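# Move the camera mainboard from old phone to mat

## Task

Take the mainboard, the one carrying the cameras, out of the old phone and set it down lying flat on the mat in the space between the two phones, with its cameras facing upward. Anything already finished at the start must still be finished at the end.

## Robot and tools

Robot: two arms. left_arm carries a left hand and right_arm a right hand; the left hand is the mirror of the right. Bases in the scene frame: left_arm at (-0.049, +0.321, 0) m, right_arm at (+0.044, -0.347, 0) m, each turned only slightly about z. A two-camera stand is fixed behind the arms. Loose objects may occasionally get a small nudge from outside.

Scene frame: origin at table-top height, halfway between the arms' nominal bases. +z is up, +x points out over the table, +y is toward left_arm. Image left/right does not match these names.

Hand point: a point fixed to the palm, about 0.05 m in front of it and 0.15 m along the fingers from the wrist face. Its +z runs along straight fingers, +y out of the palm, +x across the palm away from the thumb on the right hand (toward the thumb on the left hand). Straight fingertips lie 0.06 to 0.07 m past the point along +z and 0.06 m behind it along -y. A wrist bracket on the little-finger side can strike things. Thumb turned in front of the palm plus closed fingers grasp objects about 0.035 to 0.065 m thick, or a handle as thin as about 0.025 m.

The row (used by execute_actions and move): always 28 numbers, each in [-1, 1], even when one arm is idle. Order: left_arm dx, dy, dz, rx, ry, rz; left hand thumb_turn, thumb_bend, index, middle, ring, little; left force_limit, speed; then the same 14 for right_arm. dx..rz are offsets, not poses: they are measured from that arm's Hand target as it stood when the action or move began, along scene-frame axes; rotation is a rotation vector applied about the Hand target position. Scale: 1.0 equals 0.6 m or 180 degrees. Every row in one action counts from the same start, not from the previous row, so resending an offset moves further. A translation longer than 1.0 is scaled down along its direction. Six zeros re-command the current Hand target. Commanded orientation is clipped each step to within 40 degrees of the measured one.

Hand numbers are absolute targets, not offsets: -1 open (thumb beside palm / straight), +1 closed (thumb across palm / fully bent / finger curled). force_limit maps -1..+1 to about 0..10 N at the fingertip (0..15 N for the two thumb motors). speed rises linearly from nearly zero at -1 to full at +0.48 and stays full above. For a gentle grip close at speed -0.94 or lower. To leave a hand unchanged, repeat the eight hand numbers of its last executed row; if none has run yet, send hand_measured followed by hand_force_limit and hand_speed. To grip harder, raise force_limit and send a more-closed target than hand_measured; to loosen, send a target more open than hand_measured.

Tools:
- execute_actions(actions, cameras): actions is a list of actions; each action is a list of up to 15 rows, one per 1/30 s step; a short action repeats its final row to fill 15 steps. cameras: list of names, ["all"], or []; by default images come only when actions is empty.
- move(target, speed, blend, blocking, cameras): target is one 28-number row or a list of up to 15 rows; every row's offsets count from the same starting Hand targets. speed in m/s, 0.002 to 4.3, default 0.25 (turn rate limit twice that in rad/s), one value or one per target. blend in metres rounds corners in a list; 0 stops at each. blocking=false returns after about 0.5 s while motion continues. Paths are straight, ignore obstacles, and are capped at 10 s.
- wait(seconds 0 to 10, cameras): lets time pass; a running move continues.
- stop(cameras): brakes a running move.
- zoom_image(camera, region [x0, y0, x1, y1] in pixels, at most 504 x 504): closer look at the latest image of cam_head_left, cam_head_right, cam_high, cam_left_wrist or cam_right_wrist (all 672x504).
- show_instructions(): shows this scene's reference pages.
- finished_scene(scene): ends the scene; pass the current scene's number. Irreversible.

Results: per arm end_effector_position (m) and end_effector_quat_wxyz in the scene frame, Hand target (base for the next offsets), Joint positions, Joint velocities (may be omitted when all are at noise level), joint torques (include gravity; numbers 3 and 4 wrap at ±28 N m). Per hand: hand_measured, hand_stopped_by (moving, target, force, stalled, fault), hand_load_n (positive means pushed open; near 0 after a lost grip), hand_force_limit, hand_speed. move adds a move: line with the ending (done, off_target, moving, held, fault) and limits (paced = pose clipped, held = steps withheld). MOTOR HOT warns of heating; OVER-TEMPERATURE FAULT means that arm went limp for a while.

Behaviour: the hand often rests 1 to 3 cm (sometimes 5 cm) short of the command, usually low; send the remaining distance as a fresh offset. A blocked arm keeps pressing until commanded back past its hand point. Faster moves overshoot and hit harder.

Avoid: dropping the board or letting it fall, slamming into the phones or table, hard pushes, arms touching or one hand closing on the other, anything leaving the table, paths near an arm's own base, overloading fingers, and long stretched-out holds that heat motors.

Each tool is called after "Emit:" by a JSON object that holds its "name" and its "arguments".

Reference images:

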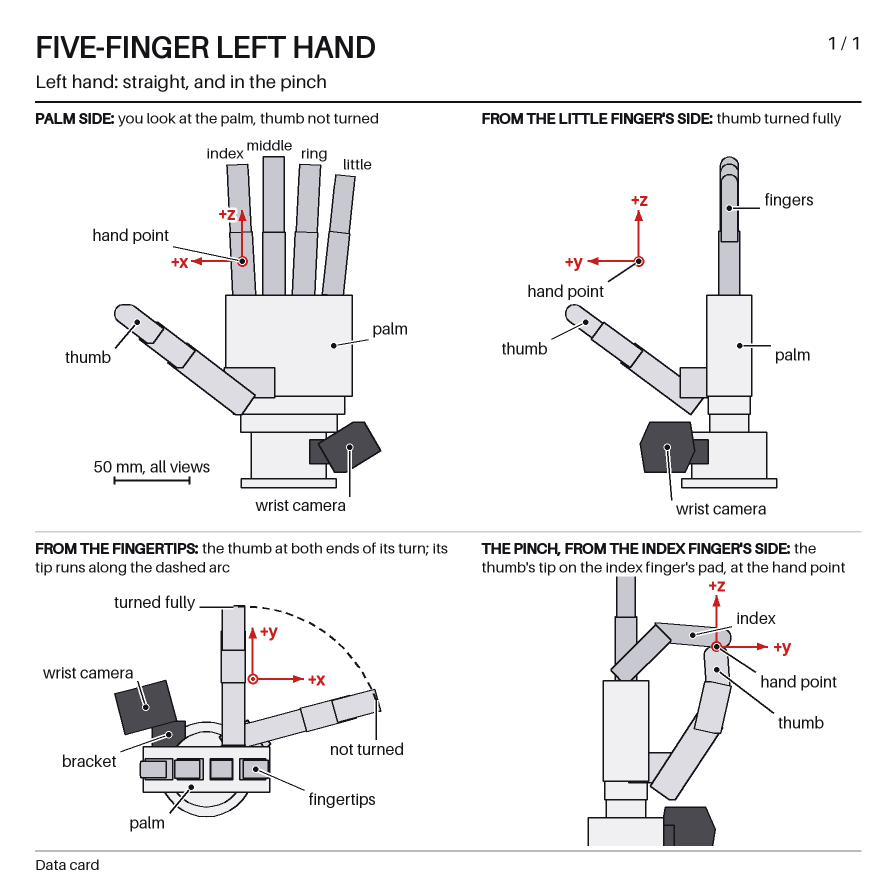

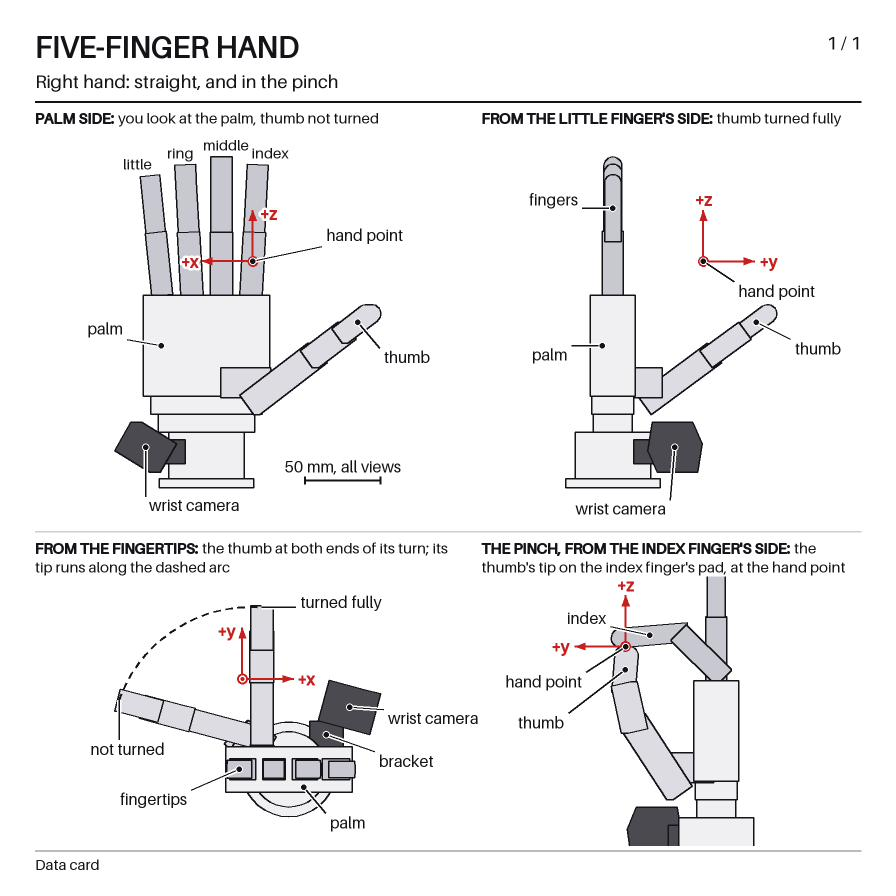

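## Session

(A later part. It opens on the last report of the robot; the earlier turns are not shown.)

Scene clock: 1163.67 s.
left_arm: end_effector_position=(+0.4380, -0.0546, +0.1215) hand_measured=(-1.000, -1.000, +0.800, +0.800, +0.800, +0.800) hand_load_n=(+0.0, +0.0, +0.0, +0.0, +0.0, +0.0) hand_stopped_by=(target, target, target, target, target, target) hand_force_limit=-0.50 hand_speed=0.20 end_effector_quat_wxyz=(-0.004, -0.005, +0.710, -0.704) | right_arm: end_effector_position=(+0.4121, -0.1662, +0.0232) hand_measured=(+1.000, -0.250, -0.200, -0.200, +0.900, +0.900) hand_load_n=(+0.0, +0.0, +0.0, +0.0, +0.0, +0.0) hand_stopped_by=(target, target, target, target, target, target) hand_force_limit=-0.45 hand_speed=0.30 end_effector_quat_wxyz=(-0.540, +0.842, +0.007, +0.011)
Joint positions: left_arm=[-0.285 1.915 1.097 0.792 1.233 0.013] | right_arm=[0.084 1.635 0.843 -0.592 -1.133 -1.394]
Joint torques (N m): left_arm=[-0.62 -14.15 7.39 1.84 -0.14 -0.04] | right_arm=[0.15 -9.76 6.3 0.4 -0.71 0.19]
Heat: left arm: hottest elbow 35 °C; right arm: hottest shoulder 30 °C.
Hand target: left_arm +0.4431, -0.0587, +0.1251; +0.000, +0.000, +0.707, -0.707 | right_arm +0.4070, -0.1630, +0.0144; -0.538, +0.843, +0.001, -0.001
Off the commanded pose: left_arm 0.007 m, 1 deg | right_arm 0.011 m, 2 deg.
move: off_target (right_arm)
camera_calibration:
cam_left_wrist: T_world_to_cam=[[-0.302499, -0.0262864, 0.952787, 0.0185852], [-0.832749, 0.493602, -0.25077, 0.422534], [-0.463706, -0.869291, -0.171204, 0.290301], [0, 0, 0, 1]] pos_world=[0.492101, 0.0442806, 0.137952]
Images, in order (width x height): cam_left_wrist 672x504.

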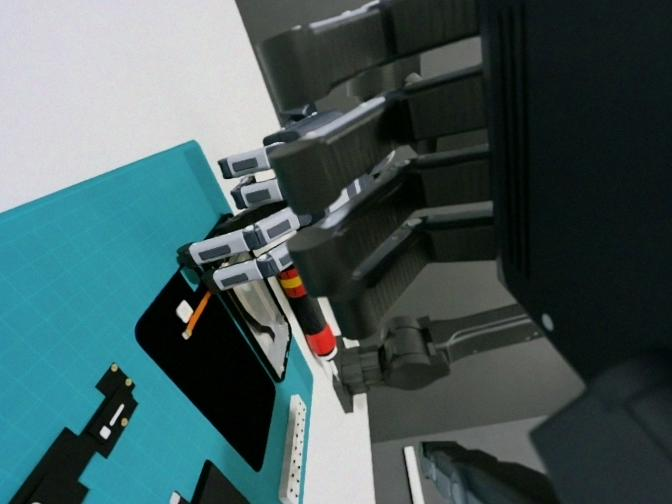

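Emit:
{"name": "move", "arguments": {"target": [[-0.072,0.098,0.208,0,0,0.1,-1,-1,0.8,0.8,0.8,0.8,-0.5,0.2,0,0,0,0,0,0,1,-0.25,-0.2,-0.2,0.9,0.9,-0.45,0.3],[-0.257,-0.102,0.125,0,0,0.5,-1,-1,0.8,0.8,0.8,0.8,-0.5,0.2,0,0,0,0,0,0,1,-0.25,-0.2,-0.2,0.9,0.9,-0.45,0.3]], "cameras": ["all"], "speed": 0.3}}

Scene clock: 1227.13 s.
left_arm: end_effector_position=(+0.2873, -0.1050, +0.1889) hand_measured=(-1.000, -1.000, +0.800, +0.800, +0.800, +0.800) hand_load_n=(-0.5, +0.0, +0.0, +0.0, +0.0, +0.0) hand_stopped_by=(target, target, target, target, target, target) hand_force_limit=-0.50 hand_speed=0.20 end_effector_quat_wxyz=(+0.504, -0.499, +0.508, -0.489) | right_arm: end_effector_position=(+0.4121, -0.1662, +0.0232) hand_measured=(+1.000, -0.250, -0.200, -0.200, +0.900, +0.900) hand_load_n=(+0.0, +0.0, +0.0, +0.0, +0.0, +0.0) hand_stopped_by=(target, target, target, target, target, target) hand_force_limit=-0.45 hand_speed=0.30 end_effector_quat_wxyz=(-0.540, +0.842, +0.007, +0.011)
Joint positions: left_arm=[-1.175 1.508 0.769 0.698 -1.232 -0.014] | right_arm=[0.084 1.635 0.843 -0.592 -1.133 -1.394]
Joint torques (N m): left_arm=[-1.03 -8.59 9.42 1.77 -0.19 0.26] | right_arm=[0.15 -9.76 6.28 0.4 -0.71 0.19]
Heat: left arm: hottest elbow 35 °C; right arm: hottest shoulder 30 °C.
Hand target: left_arm +0.2889, -0.1199, +0.2001; +0.500, -0.500, +0.500, -0.500 | right_arm +0.4070, -0.1630, +0.0144; -0.538, +0.843, +0.001, -0.001
Off the commanded pose: left_arm 0.019 m, 2 deg | right_arm 0.011 m, 2 deg.
move: off_target (left_arm, right_arm)
camera_calibration:
cam_left_wrist: T_world_to_cam=[[0.0322782, -0.335942, 0.94133, -0.219112], [-0.490992, -0.825674, -0.27783, 0.107154], [0.870566, -0.453218, -0.191596, -0.147656], [0, 0, 0, 1]] pos_world=[0.188229, -0.0520546, 0.207737]
cam_right_wrist: T_world_to_cam=[[0.289084, -0.392824, -0.872995, -0.166054], [-0.809018, -0.587774, -0.0034166, 0.231262], [-0.511781, 0.707256, -0.487718, 0.454423], [0, 0, 0, 1]] pos_world=[0.467664, -0.250694, 0.0774562]

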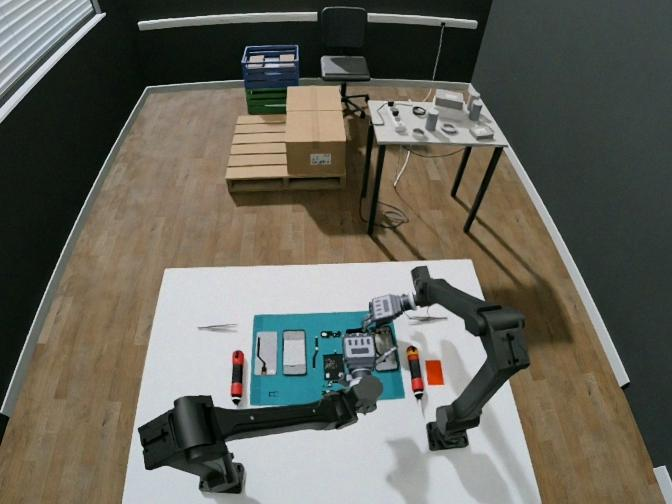

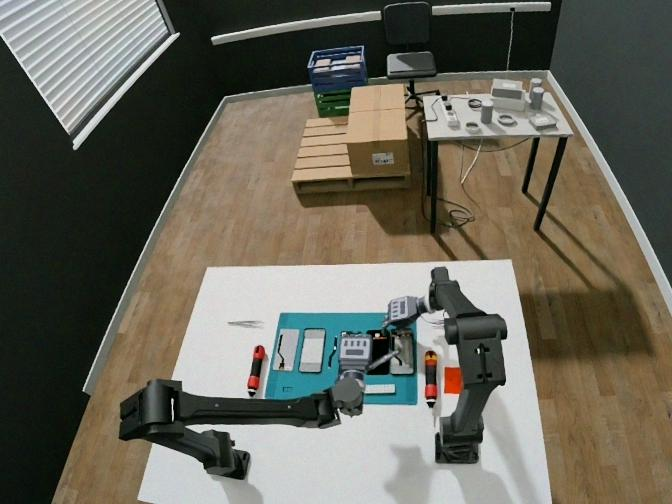

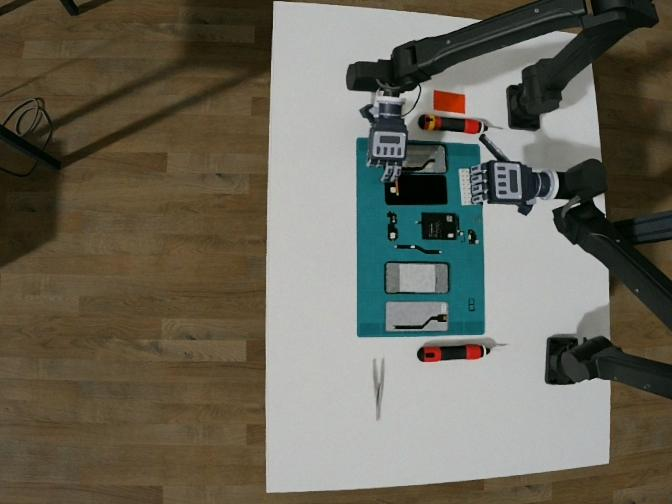

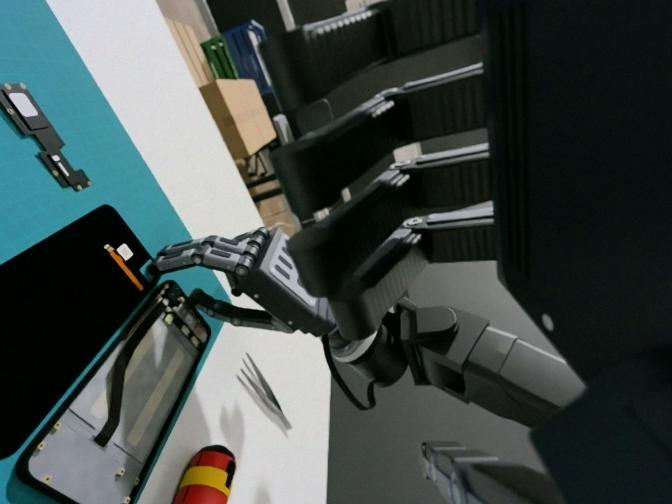

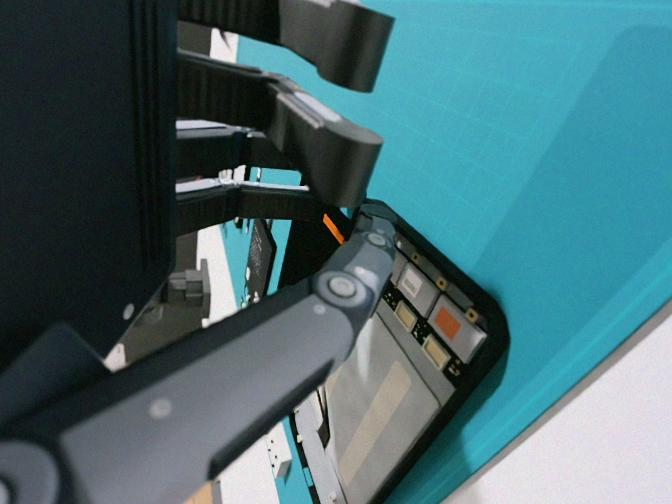

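Emit:
{"name": "zoom_image", "arguments": {"camera": "cam_left_wrist", "region": [110, 210, 250, 350]}}

Scaled by 3.600 from the camera's 672x504 image, which has a finer 960x720 frame.

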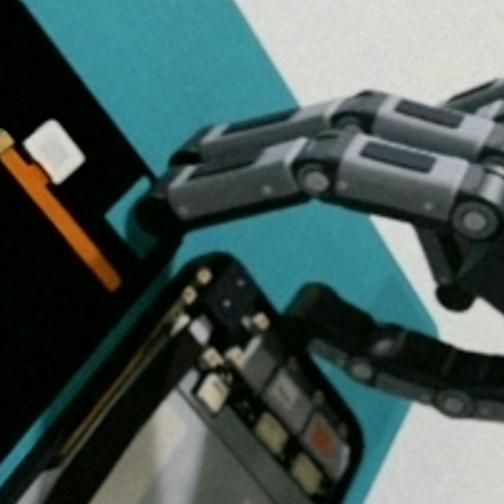

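Emit:
{"name": "move", "arguments": {"target": [0,-0.06,-0.2,0,0,0,-1,-1,0.8,0.8,0.8,0.8,-0.5,0.2,0,0,0,0,0,0,1,-0.25,-0.2,-0.2,0.9,0.9,-0.45,0.3], "cameras": ["cam_left_wrist"], "speed": 0.2}}

Emit:
{"name": "zoom_image", "arguments": {"camera": "cam_left_wrist", "region": [160, 180, 320, 340]}}

Scene clock: 1242.07 s.
left_arm: end_effector_position=(+0.2908, -0.1428, +0.0785) hand_measured=(-1.000, -1.000, +0.800, +0.800, +0.800, +0.800) hand_load_n=(-0.5, +0.0, +0.0, +0.0, +0.0, +0.0) hand_stopped_by=(target, target, target, target, target, target) hand_force_limit=-0.50 hand_speed=0.20 end_effector_quat_wxyz=(+0.503, -0.502, +0.502, -0.493) | right_arm: end_effector_position=(+0.4121, -0.1662, +0.0232) hand_measured=(+1.000, -0.250, -0.200, -0.200, +0.900, +0.900) hand_load_n=(+0.0, +0.0, +0.0, +0.0, +0.0, +0.0) hand_stopped_by=(target, target, target, target, target, target) hand_force_limit=-0.45 hand_speed=0.30 end_effector_quat_wxyz=(-0.540, +0.842, +0.007, +0.011)
Joint positions: left_arm=[-1.196 1.859 0.809 1.022 -1.257 -0.017] | right_arm=[0.084 1.635 0.843 -0.592 -1.133 -1.394]
Joint torques (N m): left_arm=[-1.44 -11.05 6.76 1.78 -0.16 0.25] | right_arm=[0.15 -9.76 6.3 0.4 -0.71 0.19]
Heat: left arm: hottest elbow 35 °C; right arm: hottest elbow 30 °C.
Hand target: left_arm +0.2889, -0.1559, +0.0801; +0.500, -0.500, +0.500, -0.500 | right_arm +0.4070, -0.1630, +0.0144; -0.538, +0.843, +0.001, -0.001
Off the commanded pose: left_arm 0.013 m, 1 deg | right_arm 0.011 m, 2 deg.
move: off_target (left_arm, right_arm)
camera_calibration:
cam_left_wrist: T_world_to_cam=[[0.0290149, -0.322441, 0.946145, -0.125549], [-0.48614, -0.831611, -0.2685, 0.0439961], [0.873399, -0.452168, -0.18088, -0.190512], [0, 0, 0, 1]] pos_world=[0.191424, -0.0900379, 0.0961407]
Images, in order (width x height): cam_left_wrist 672x504.

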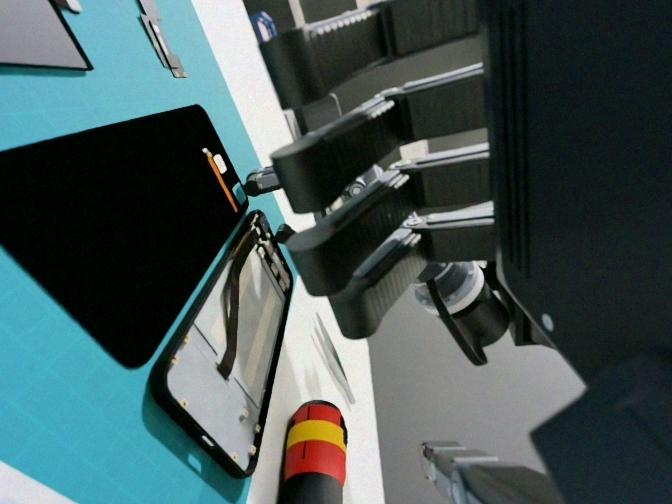

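Scaled by 3.150 from the camera's 672x504 image, which has a finer 960x720 frame.

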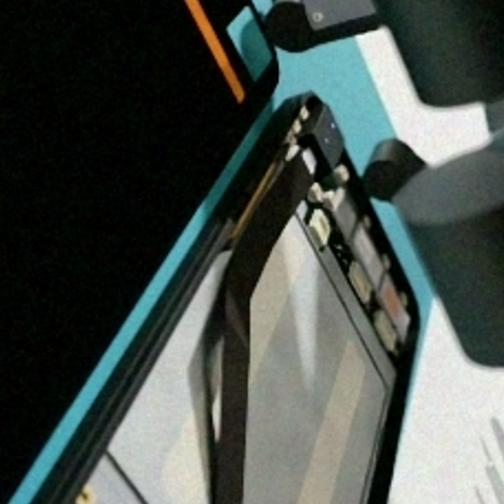

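Emit:
{"name": "zoom_image", "arguments": {"camera": "cam_left_wrist", "region": [240, 195, 310, 265]}}

Scaled by 7.200 from the camera's 672x504 image, which has a finer 960x720 frame.

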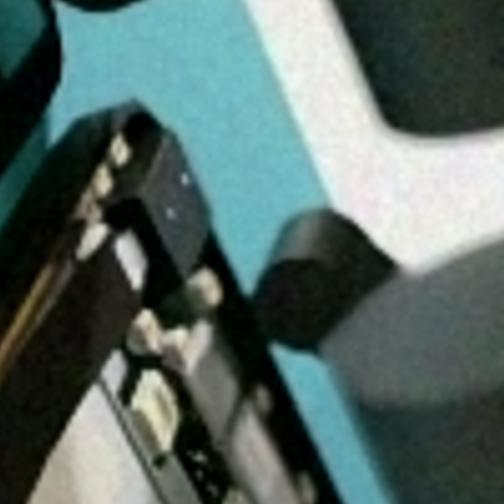

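Emit:
{"name": "move", "arguments": {"target": [[0,0,0,0,0,0,-1,-1,0.8,0.8,0.8,0.8,-0.5,0.2,0,0,0.03,0,0,0,1,-0.25,-0.2,-0.2,0.9,0.9,-0.45,0.3],[0,0,0,0,0,0,-1,-1,0.8,0.8,0.8,0.8,-0.5,0.2,-0.0137,0.005,0.02,0,0,0,1,-0.25,-0.2,-0.2,0.9,0.9,-0.45,0.3],[0,0,0,0,0,0,-1,-1,0.8,0.8,0.8,0.8,-0.5,0.2,-0.0137,0.005,0.0,0,0,0,1,-0.25,-0.2,-0.2,0.9,0.9,-0.45,0.3]], "cameras": ["cam_left_wrist","cam_right_wrist"], "speed": 0.05}}

Emit:
{"name": "zoom_image", "arguments": {"camera": "cam_left_wrist", "region": [240, 195, 310, 265]}}

Emit:
{"name": "zoom_image", "arguments": {"camera": "cam_right_wrist", "region": [300, 140, 460, 280]}}

Scene clock: 1323.23 s.
left_arm: end_effector_position=(+0.2908, -0.1427, +0.0783) hand_measured=(-1.000, -1.000, +0.800, +0.800, +0.800, +0.800) hand_load_n=(+0.0, +0.0, +0.0, +0.0, +0.0, +0.0) hand_stopped_by=(target, target, target, target, target, target) hand_force_limit=-0.50 hand_speed=0.20 end_effector_quat_wxyz=(+0.503, -0.502, +0.502, -0.492) | right_arm: end_effector_position=(+0.4041, -0.1630, +0.0229) hand_measured=(+1.000, -0.250, -0.200, -0.200, +0.900, +0.900) hand_load_n=(+0.0, +0.0, +0.0, +0.0, +0.0, +0.0) hand_stopped_by=(target, target, target, target, target, target) hand_force_limit=-0.45 hand_speed=0.30 end_effector_quat_wxyz=(-0.540, +0.841, +0.007, +0.011)
Joint positions: left_arm=[-1.196 1.86 0.809 1.022 -1.257 -0.016] | right_arm=[0.093 1.617 0.817 -0.565 -1.132 -1.373]
Joint torques (N m): left_arm=[-1.32 -11.05 6.74 1.78 -0.17 0.27] | right_arm=[0.15 -9.52 6.22 0.4 -0.68 0.2]
Heat: left arm: hottest elbow 34 °C; right arm: hottest elbow 30 °C.
Hand target: left_arm +0.2889, -0.1559, +0.0801; +0.500, -0.500, +0.500, -0.500 | right_arm +0.3989, -0.1601, +0.0145; -0.538, +0.843, +0.001, -0.001
Off the commanded pose: left_arm 0.013 m, 1 deg | right_arm 0.010 m, 2 deg.
move: off_target (left_arm)
camera_calibration:
cam_left_wrist: T_world_to_cam=[[0.0291359, -0.323863, 0.945655, -0.125432], [-0.486197, -0.831194, -0.269683, 0.0441856], [0.873363, -0.451917, -0.181679, -0.190398], [0, 0, 0, 1]] pos_world=[0.191424, -0.08994, 0.09594]
cam_right_wrist: T_world_to_cam=[[0.289624, -0.392073, -0.873153, -0.162825], [-0.80857, -0.588386, -0.00399841, 0.226438], [-0.512183, 0.707164, -0.487429, 0.448111], [0, 0, 0, 1]] pos_world=[0.459764, -0.247494, 0.0771563]
Images, in order (width x height): cam_left_wrist 672x504, cam_right_wrist 672x504.

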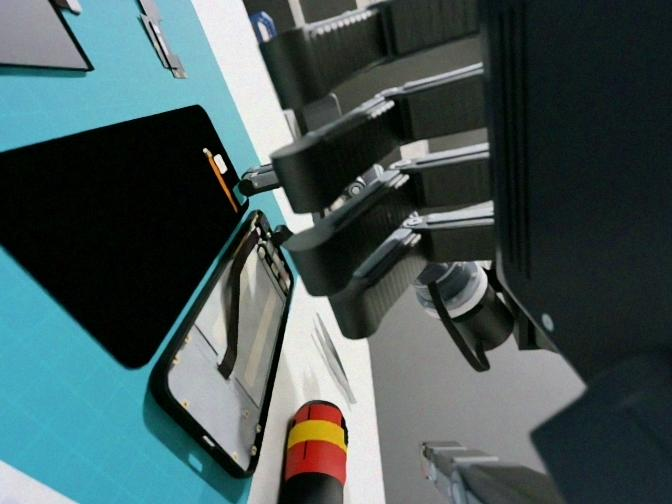

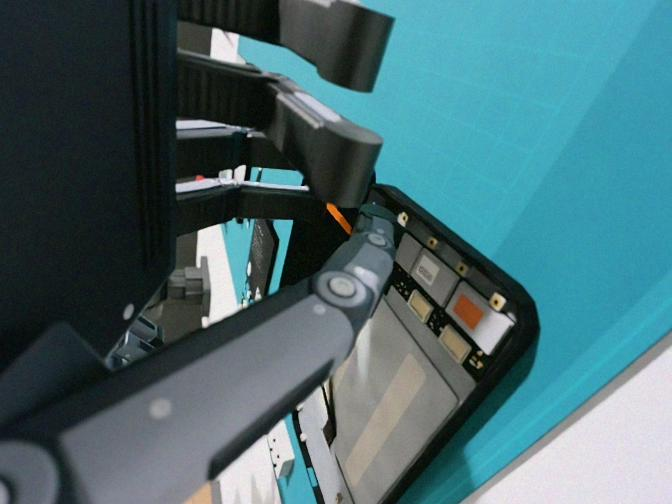

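Scaled by 7.200 from the camera's 672x504 image, which has a finer 960x720 frame.

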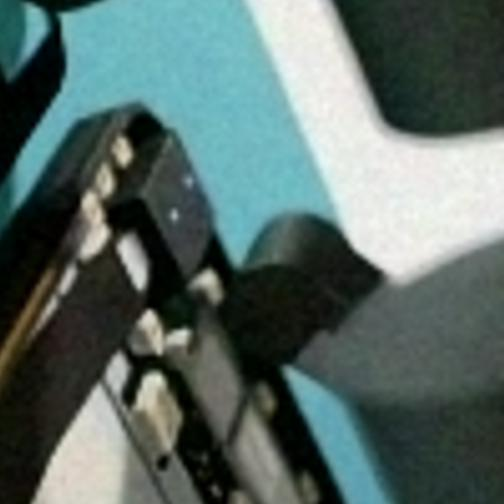

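Scaled by 3.150 from the camera's 672x504 image, which has a finer 960x720 frame.

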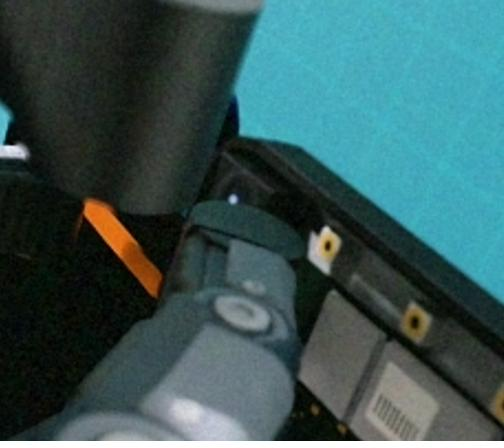

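Emit:
{"name": "move", "arguments": {"target": [0,0,0,0,0,0,-1,-1,0.8,0.8,0.8,0.8,-0.5,0.2,0,0,-0.0085,0,0,0,1,-0.25,-0.2,-0.2,0.9,0.9,-0.45,0.3], "cameras": ["cam_left_wrist","cam_right_wrist"], "speed": 0.04}}

Emit:
{"name": "zoom_image", "arguments": {"camera": "cam_left_wrist", "region": [240, 195, 310, 265]}}

Emit:
{"name": "zoom_image", "arguments": {"camera": "cam_right_wrist", "region": [300, 140, 460, 280]}}

Scene clock: 1334.70 s.
left_arm: end_effector_position=(+0.2908, -0.1427, +0.0783) hand_measured=(-1.000, -1.000, +0.800, +0.800, +0.800, +0.800) hand_load_n=(+0.0, +0.0, +0.0, +0.0, +0.0, +0.0) hand_stopped_by=(target, target, target, target, target, target) hand_force_limit=-0.50 hand_speed=0.20 end_effector_quat_wxyz=(+0.503, -0.502, +0.502, -0.492) | right_arm: end_effector_position=(+0.4044, -0.1630, +0.0187) hand_measured=(+1.000, -0.250, -0.200, -0.200, +0.900, +0.900) hand_load_n=(+0.0, +0.0, +0.0, +0.0, +0.0, +0.0) hand_stopped_by=(target, target, target, target, target, target) hand_force_limit=-0.45 hand_speed=0.30 end_effector_quat_wxyz=(-0.540, +0.841, +0.008, +0.012)
Joint positions: left_arm=[-1.196 1.86 0.809 1.022 -1.257 -0.016] | right_arm=[0.093 1.626 0.813 -0.549 -1.132 -1.372]
Joint torques (N m): left_arm=[-1.44 -11.16 6.72 1.81 -0.16 0.25] | right_arm=[0.15 -9.41 6.15 0.44 -0.68 0.2]
Heat: left arm: hottest elbow 34 °C; right arm: hottest elbow 30 °C.
Hand target: left_arm +0.2889, -0.1559, +0.0801; +0.500, -0.500, +0.500, -0.500 | right_arm +0.3990, -0.1600, +0.0095; -0.538, +0.843, +0.001, -0.001
Off the commanded pose: left_arm 0.013 m, 1 deg | right_arm 0.011 m, 2 deg.
move: off_target (left_arm, right_arm)
camera_calibration:
cam_left_wrist: T_world_to_cam=[[0.0291359, -0.323863, 0.945655, -0.125432], [-0.486197, -0.831194, -0.269683, 0.0441856], [0.873363, -0.451917, -0.181679, -0.190398], [0, 0, 0, 1]] pos_world=[0.191424, -0.08994, 0.09594]
cam_right_wrist: T_world_to_cam=[[0.290894, -0.392004, -0.872762, -0.167059], [-0.808764, -0.588108, -0.00541258, 0.226844], [-0.511157, 0.707433, -0.488116, 0.445859], [0, 0, 0, 1]] pos_world=[0.459964, -0.247494, 0.0730559]
Images, in order (width x height): cam_left_wrist 672x504, cam_right_wrist 672x504.

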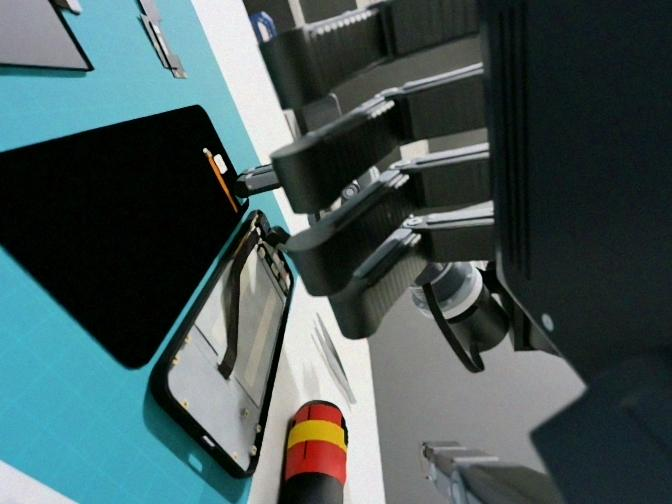

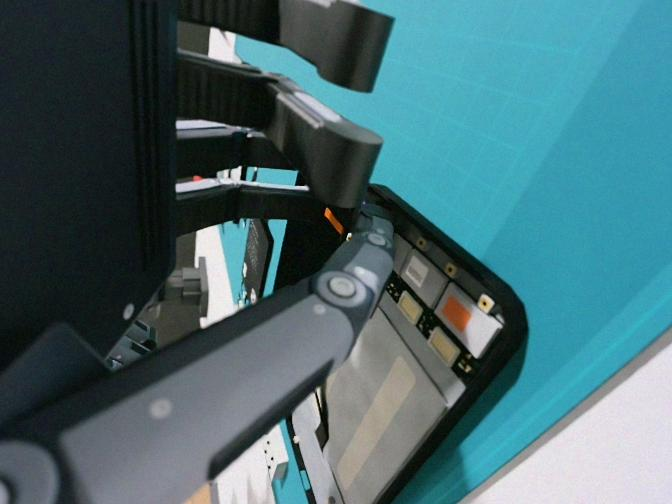

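Scaled by 7.200 from the camera's 672x504 image, which has a finer 960x720 frame.

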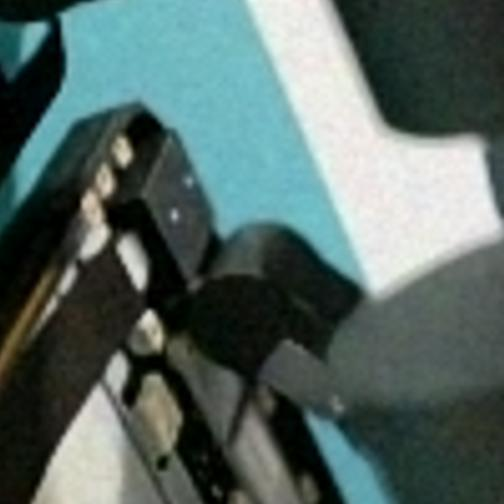

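Scaled by 3.150 from the camera's 672x504 image, which has a finer 960x720 frame.

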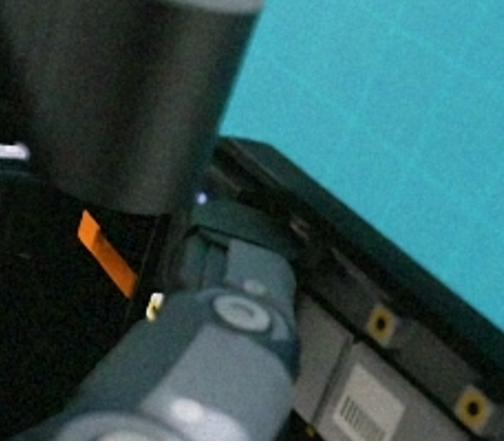

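Emit:
{"name": "move", "arguments": {"target": [0,0,0,0,0,0,-1,-1,0.8,0.8,0.8,0.8,-0.5,0.2,0,0,-0.006,0,0,0,1,-0.25,-0.2,-0.2,0.9,0.9,-0.45,0.3], "cameras": ["cam_left_wrist"], "speed": 0.04}}

Emit:
{"name": "zoom_image", "arguments": {"camera": "cam_left_wrist", "region": [240, 195, 310, 265]}}

Scene clock: 1348.27 s.
left_arm: end_effector_position=(+0.2908, -0.1427, +0.0783) hand_measured=(-1.000, -1.000, +0.800, +0.800, +0.800, +0.800) hand_load_n=(+0.0, +0.0, +0.0, +0.0, +0.0, +0.0) hand_stopped_by=(target, target, target, target, target, target) hand_force_limit=-0.50 hand_speed=0.20 end_effector_quat_wxyz=(+0.503, -0.502, +0.502, -0.492) | right_arm: end_effector_position=(+0.4047, -0.1627, +0.0183) hand_measured=(+1.000, -0.250, -0.200, -0.200, +0.900, +0.900) hand_load_n=(+0.0, +0.0, +0.0, -0.5, +0.0, +0.0) hand_stopped_by=(target, target, target, target, target, target) hand_force_limit=-0.45 hand_speed=0.30 end_effector_quat_wxyz=(-0.541, +0.841, +0.005, +0.011)
Joint positions: left_arm=[-1.196 1.86 0.809 1.022 -1.257 -0.016] | right_arm=[0.093 1.628 0.813 -0.545 -1.133 -1.365]
Joint torques (N m): left_arm=[-1.32 -10.75 6.74 1.84 -0.17 0.27] | right_arm=[0.15 -8.94 5.9 0.7 -0.65 0.13]
Heat: left arm: hottest elbow 34 °C; right arm: hottest shoulder 29 °C.
Hand target: left_arm +0.2889, -0.1559, +0.0801; +0.500, -0.500, +0.500, -0.500 | right_arm +0.3989, -0.1601, +0.0058; -0.538, +0.843, +0.001, -0.001
Off the commanded pose: left_arm 0.013 m, 1 deg | right_arm 0.014 m, 1 deg.
move: off_target (left_arm, right_arm)
camera_calibration:
cam_left_wrist: T_world_to_cam=[[0.0291359, -0.323863, 0.945655, -0.125432], [-0.486197, -0.831194, -0.269683, 0.0441856], [0.873363, -0.451917, -0.181679, -0.190398], [0, 0, 0, 1]] pos_world=[0.191424, -0.08994, 0.09594]
Images, in order (width x height): cam_left_wrist 672x504.

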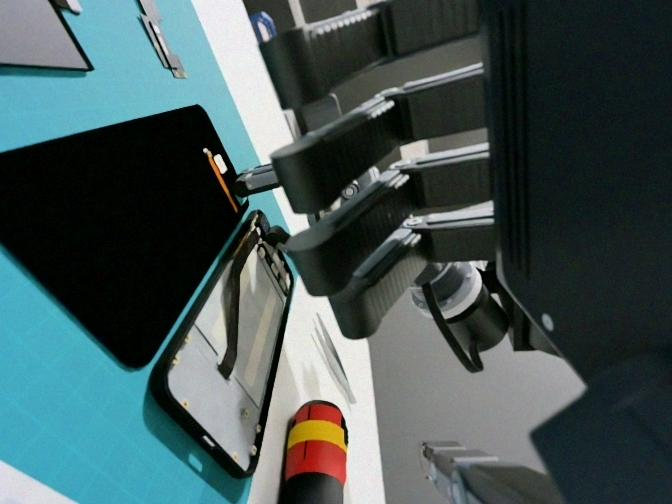

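Scaled by 7.200 from the camera's 672x504 image, which has a finer 960x720 frame.

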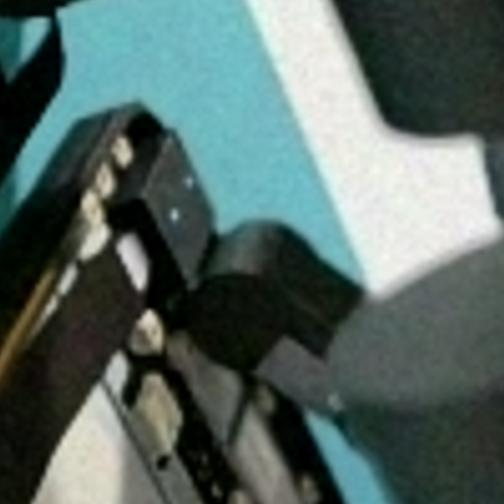

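Emit:
{"name": "move", "arguments": {"target": [0,0,0,0,0,0,-1,-1,0.8,0.8,0.8,0.8,-0.5,0.2,0,0,0.002,0,0,0,1,-0.25,0.25,0.25,0.9,0.9,-0.6,-0.85], "cameras": ["cam_left_wrist","cam_right_wrist"], "speed": 0.04}}

Emit:
{"name": "zoom_image", "arguments": {"camera": "cam_left_wrist", "region": [240, 195, 310, 265]}}

Emit:
{"name": "zoom_image", "arguments": {"camera": "cam_right_wrist", "region": [300, 140, 460, 280]}}

Scene clock: 1358.70 s.
left_arm: end_effector_position=(+0.2908, -0.1427, +0.0783) hand_measured=(-1.000, -1.000, +0.800, +0.800, +0.800, +0.800) hand_load_n=(-0.5, +0.0, -0.5, +0.0, +0.0, +0.0) hand_stopped_by=(target, target, target, target, target, target) hand_force_limit=-0.50 hand_speed=0.20 end_effector_quat_wxyz=(+0.503, -0.502, +0.502, -0.492) | right_arm: end_effector_position=(+0.4047, -0.1610, +0.0190) hand_measured=(+1.000, -0.250, +0.088, -0.146, +0.900, +0.900) hand_load_n=(+0.0, +1.0, +1.5, +0.0, +0.0, +0.0) hand_stopped_by=(target, target, force, force, target, target) hand_force_limit=-0.60 hand_speed=-0.85 end_effector_quat_wxyz=(-0.543, +0.840, +0.008, +0.011)
Joint positions: left_arm=[-1.196 1.86 0.809 1.022 -1.257 -0.016] | right_arm=[0.096 1.628 0.813 -0.541 -1.137 -1.365]
Joint torques (N m): left_arm=[-1.44 -10.93 6.74 1.83 -0.17 0.26] | right_arm=[-0.15 -9.17 5.98 0.4 -0.48 0.12]
Heat: left arm: hottest elbow 34 °C; right arm: hottest shoulder 29 °C.
Hand target: left_arm +0.2889, -0.1559, +0.0801; +0.500, -0.500, +0.500, -0.500 | right_arm +0.3989, -0.1600, +0.0071; -0.538, +0.843, +0.001, -0.001
Off the commanded pose: left_arm 0.013 m, 1 deg | right_arm 0.013 m, 2 deg.
move: off_target (left_arm, right_arm)
camera_calibration:
cam_left_wrist: T_world_to_cam=[[0.0291359, -0.323863, 0.945655, -0.125432], [-0.486197, -0.831194, -0.269683, 0.0441856], [0.873363, -0.451917, -0.181679, -0.190398], [0, 0, 0, 1]] pos_world=[0.191424, -0.08994, 0.09594]
cam_right_wrist: T_world_to_cam=[[0.290866, -0.386526, -0.875212, -0.165105], [-0.808067, -0.589031, -0.00841321, 0.227894], [-0.512275, 0.709676, -0.483667, 0.445437], [0, 0, 0, 1]] pos_world=[0.460363, -0.245697, 0.0728584]
Images, in order (width x height): cam_left_wrist 672x504, cam_right_wrist 672x504.

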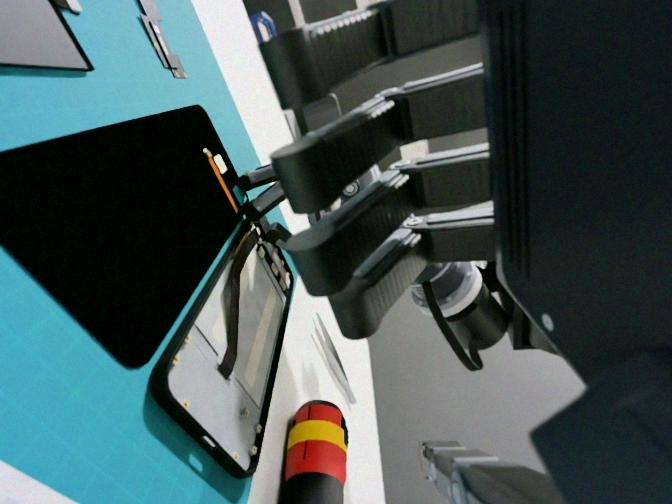

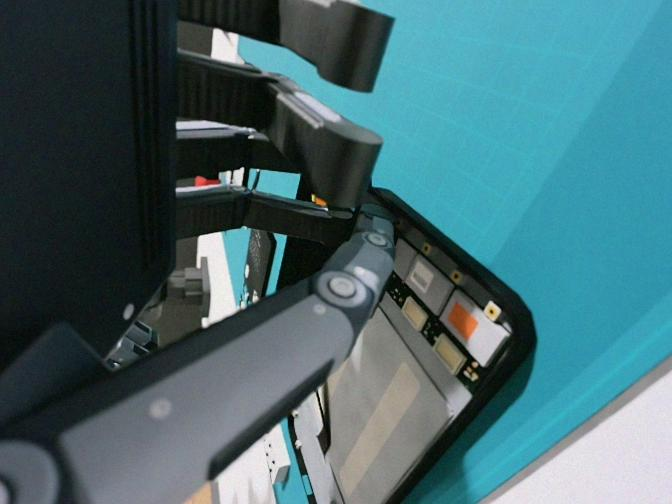

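Scaled by 7.200 from the camera's 672x504 image, which has a finer 960x720 frame.

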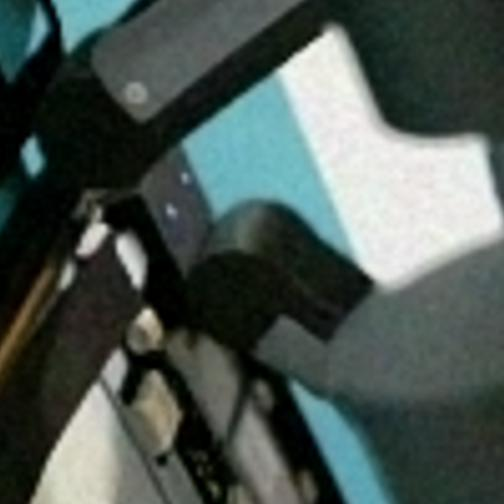

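Scaled by 3.150 from the camera's 672x504 image, which has a finer 960x720 frame.

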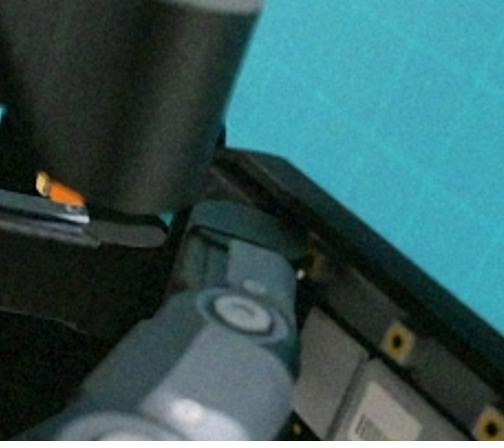

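Emit:
{"name": "move", "arguments": {"target": [[0,0,0,0,0,0,-1,-1,0.8,0.8,0.8,0.8,-0.5,0.2,0,0.002,0.0,0,0,0,1,-0.25,-0.2,-0.2,0.9,0.9,-0.6,0],[0,0,0,0,0,0,-1,-1,0.8,0.8,0.8,0.8,-0.5,0.2,0,0.003,0.02,0,0,0,1,-0.33,-0.2,-0.2,0.9,0.9,-0.6,0],[0,0,0,0,0,0,-1,-1,0.8,0.8,0.8,0.8,-0.5,0.2,0,0.003,0.02,0,0,0,1,-0.33,-0.2,0.05,0.9,0.9,-0.6,-0.8]], "cameras": ["cam_left_wrist"], "speed": 0.05}}

Emit:
{"name": "zoom_image", "arguments": {"camera": "cam_left_wrist", "region": [230, 165, 330, 265]}}

Scene clock: 1445.43 s.
left_arm: end_effector_position=(+0.2908, -0.1427, +0.0783) hand_measured=(-1.000, -1.000, +0.800, +0.800, +0.800, +0.800) hand_load_n=(+0.0, +0.0, +0.0, +0.0, +0.0, +0.0) hand_stopped_by=(target, target, target, target, target, target) hand_force_limit=-0.50 hand_speed=0.20 end_effector_quat_wxyz=(+0.503, -0.502, +0.502, -0.492) | right_arm: end_effector_position=(+0.4033, -0.1597, +0.0208) hand_measured=(+1.000, -0.330, -0.200, +0.050, +0.900, +0.900) hand_load_n=(-0.5, -1.0, +0.0, +0.0, +0.0, +0.0) hand_stopped_by=(target, target, target, target, target, target) hand_force_limit=-0.60 hand_speed=-0.80 end_effector_quat_wxyz=(-0.542, +0.840, +0.007, +0.009)
Joint positions: left_arm=[-1.196 1.86 0.809 1.022 -1.257 -0.016] | right_arm=[0.1 1.622 0.813 -0.546 -1.135 -1.359]
Joint torques (N m): left_arm=[-1.44 -10.87 6.78 1.87 -0.17 0.27] | right_arm=[-0.03 -10.87 6.65 -0.46 -0.53 0.18]
Heat: left arm: hottest elbow 34 °C; right arm: hottest shoulder 29 °C.
Hand target: left_arm +0.2889, -0.1559, +0.0801; +0.500, -0.500, +0.500, -0.500 | right_arm +0.3989, -0.1582, +0.0190; -0.538, +0.843, +0.001, -0.001
Off the commanded pose: left_arm 0.013 m, 1 deg | right_arm 0.005 m, 1 deg.
move: off_target (left_arm)
camera_calibration:
cam_left_wrist: T_world_to_cam=[[0.0291359, -0.323863, 0.945655, -0.125432], [-0.486197, -0.831194, -0.269683, 0.0441856], [0.873363, -0.451917, -0.181679, -0.190398], [0, 0, 0, 1]] pos_world=[0.191424, -0.08994, 0.09594]
Images, in order (width x height): cam_left_wrist 672x504.

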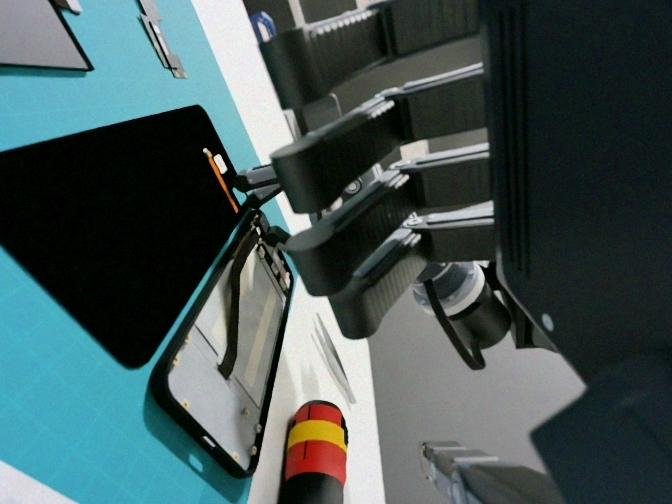

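Scaled by 5.040 from the camera's 672x504 image, which has a finer 960x720 frame.

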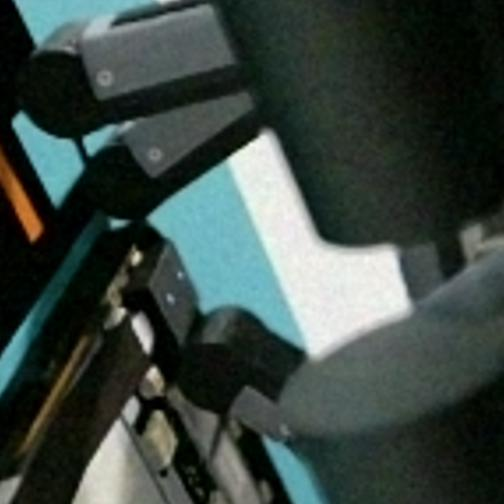

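Emit:
{"name": "move", "arguments": {"target": [[0,0,0,0,0,0,-1,-1,0.8,0.8,0.8,0.8,-0.5,0.2,0,0.003,0.04,0.0722,0,0,1,-0.33,-0.2,-0.2,0.9,0.9,-0.6,0],[0,0,0,0,0,0,-1,-1,0.8,0.8,0.8,0.8,-0.5,0.2,0,0.003,0.01,0.0722,0,0,1,-0.33,-0.2,-0.2,0.9,0.9,-0.6,0]], "cameras": ["cam_left_wrist","cam_right_wrist"], "speed": 0.06}}

Emit:
{"name": "zoom_image", "arguments": {"camera": "cam_left_wrist", "region": [230, 165, 330, 265]}}

Scene clock: 1494.07 s.
left_arm: end_effector_position=(+0.2908, -0.1427, +0.0783) hand_measured=(-1.000, -1.000, +0.800, +0.800, +0.800, +0.800) hand_load_n=(+0.0, +0.0, +0.0, +0.0, +0.0, +0.0) hand_stopped_by=(target, target, target, target, target, target) hand_force_limit=-0.50 hand_speed=0.20 end_effector_quat_wxyz=(+0.503, -0.502, +0.502, -0.492) | right_arm: end_effector_position=(+0.3980, -0.1528, +0.0324) hand_measured=(+1.000, -0.330, -0.200, -0.200, +0.900, +0.900) hand_load_n=(+0.0, +0.0, +0.0, +0.0, +0.0, +0.0) hand_stopped_by=(target, target, target, target, target, target) hand_force_limit=-0.60 hand_speed=0.00 end_effector_quat_wxyz=(-0.630, +0.777, +0.003, -0.003)
Joint positions: left_arm=[-1.196 1.86 0.809 1.022 -1.257 -0.016] | right_arm=[0.053 1.684 0.803 -0.529 -1.36 -1.406]
Joint torques (N m): left_arm=[-1.38 -10.81 6.72 1.89 -0.16 0.27] | right_arm=[-1.61 -9.93 5.76 0.23 -0.93 -0.09]
Heat: left arm: hottest elbow 33 °C; right arm: hottest shoulder 29 °C.
Hand target: left_arm +0.2889, -0.1559, +0.0801; +0.500, -0.500, +0.500, -0.500 | right_arm +0.3989, -0.1564, +0.0251; -0.630, +0.776, +0.001, -0.001
Off the commanded pose: left_arm 0.013 m, 1 deg | right_arm 0.008 m, 0 deg.
move: off_target (left_arm)
camera_calibration:
cam_left_wrist: T_world_to_cam=[[0.0291359, -0.323863, 0.945655, -0.125432], [-0.486197, -0.831194, -0.269683, 0.0441856], [0.873363, -0.451917, -0.181679, -0.190398], [0, 0, 0, 1]] pos_world=[0.191424, -0.08994, 0.09594]
cam_right_wrist: T_world_to_cam=[[0.26668, -0.186678, -0.945533, -0.105788], [-0.803188, -0.585297, -0.110977, 0.229332], [-0.532701, 0.789037, -0.306025, 0.457223], [0, 0, 0, 1]] pos_world=[0.455971, -0.246287, 0.0653458]
Images, in order (width x height): cam_left_wrist 672x504, cam_right_wrist 672x504.

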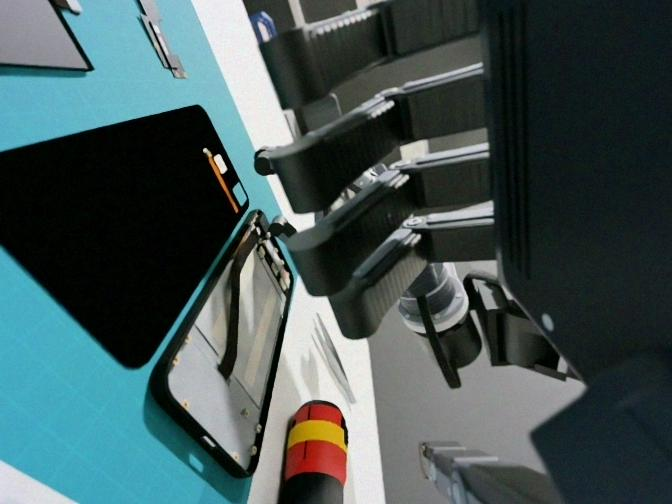

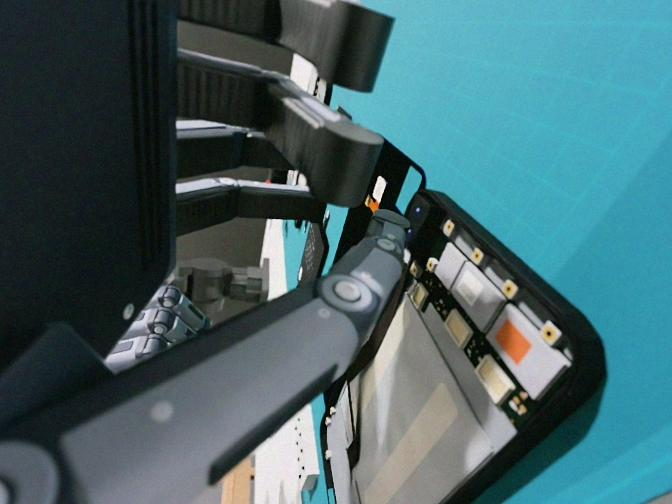

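Scaled by 5.040 from the camera's 672x504 image, which has a finer 960x720 frame.

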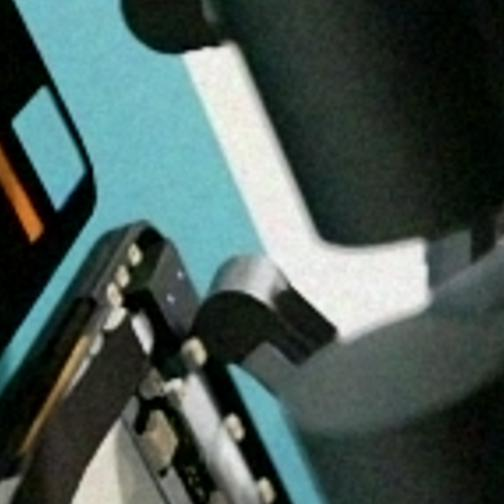

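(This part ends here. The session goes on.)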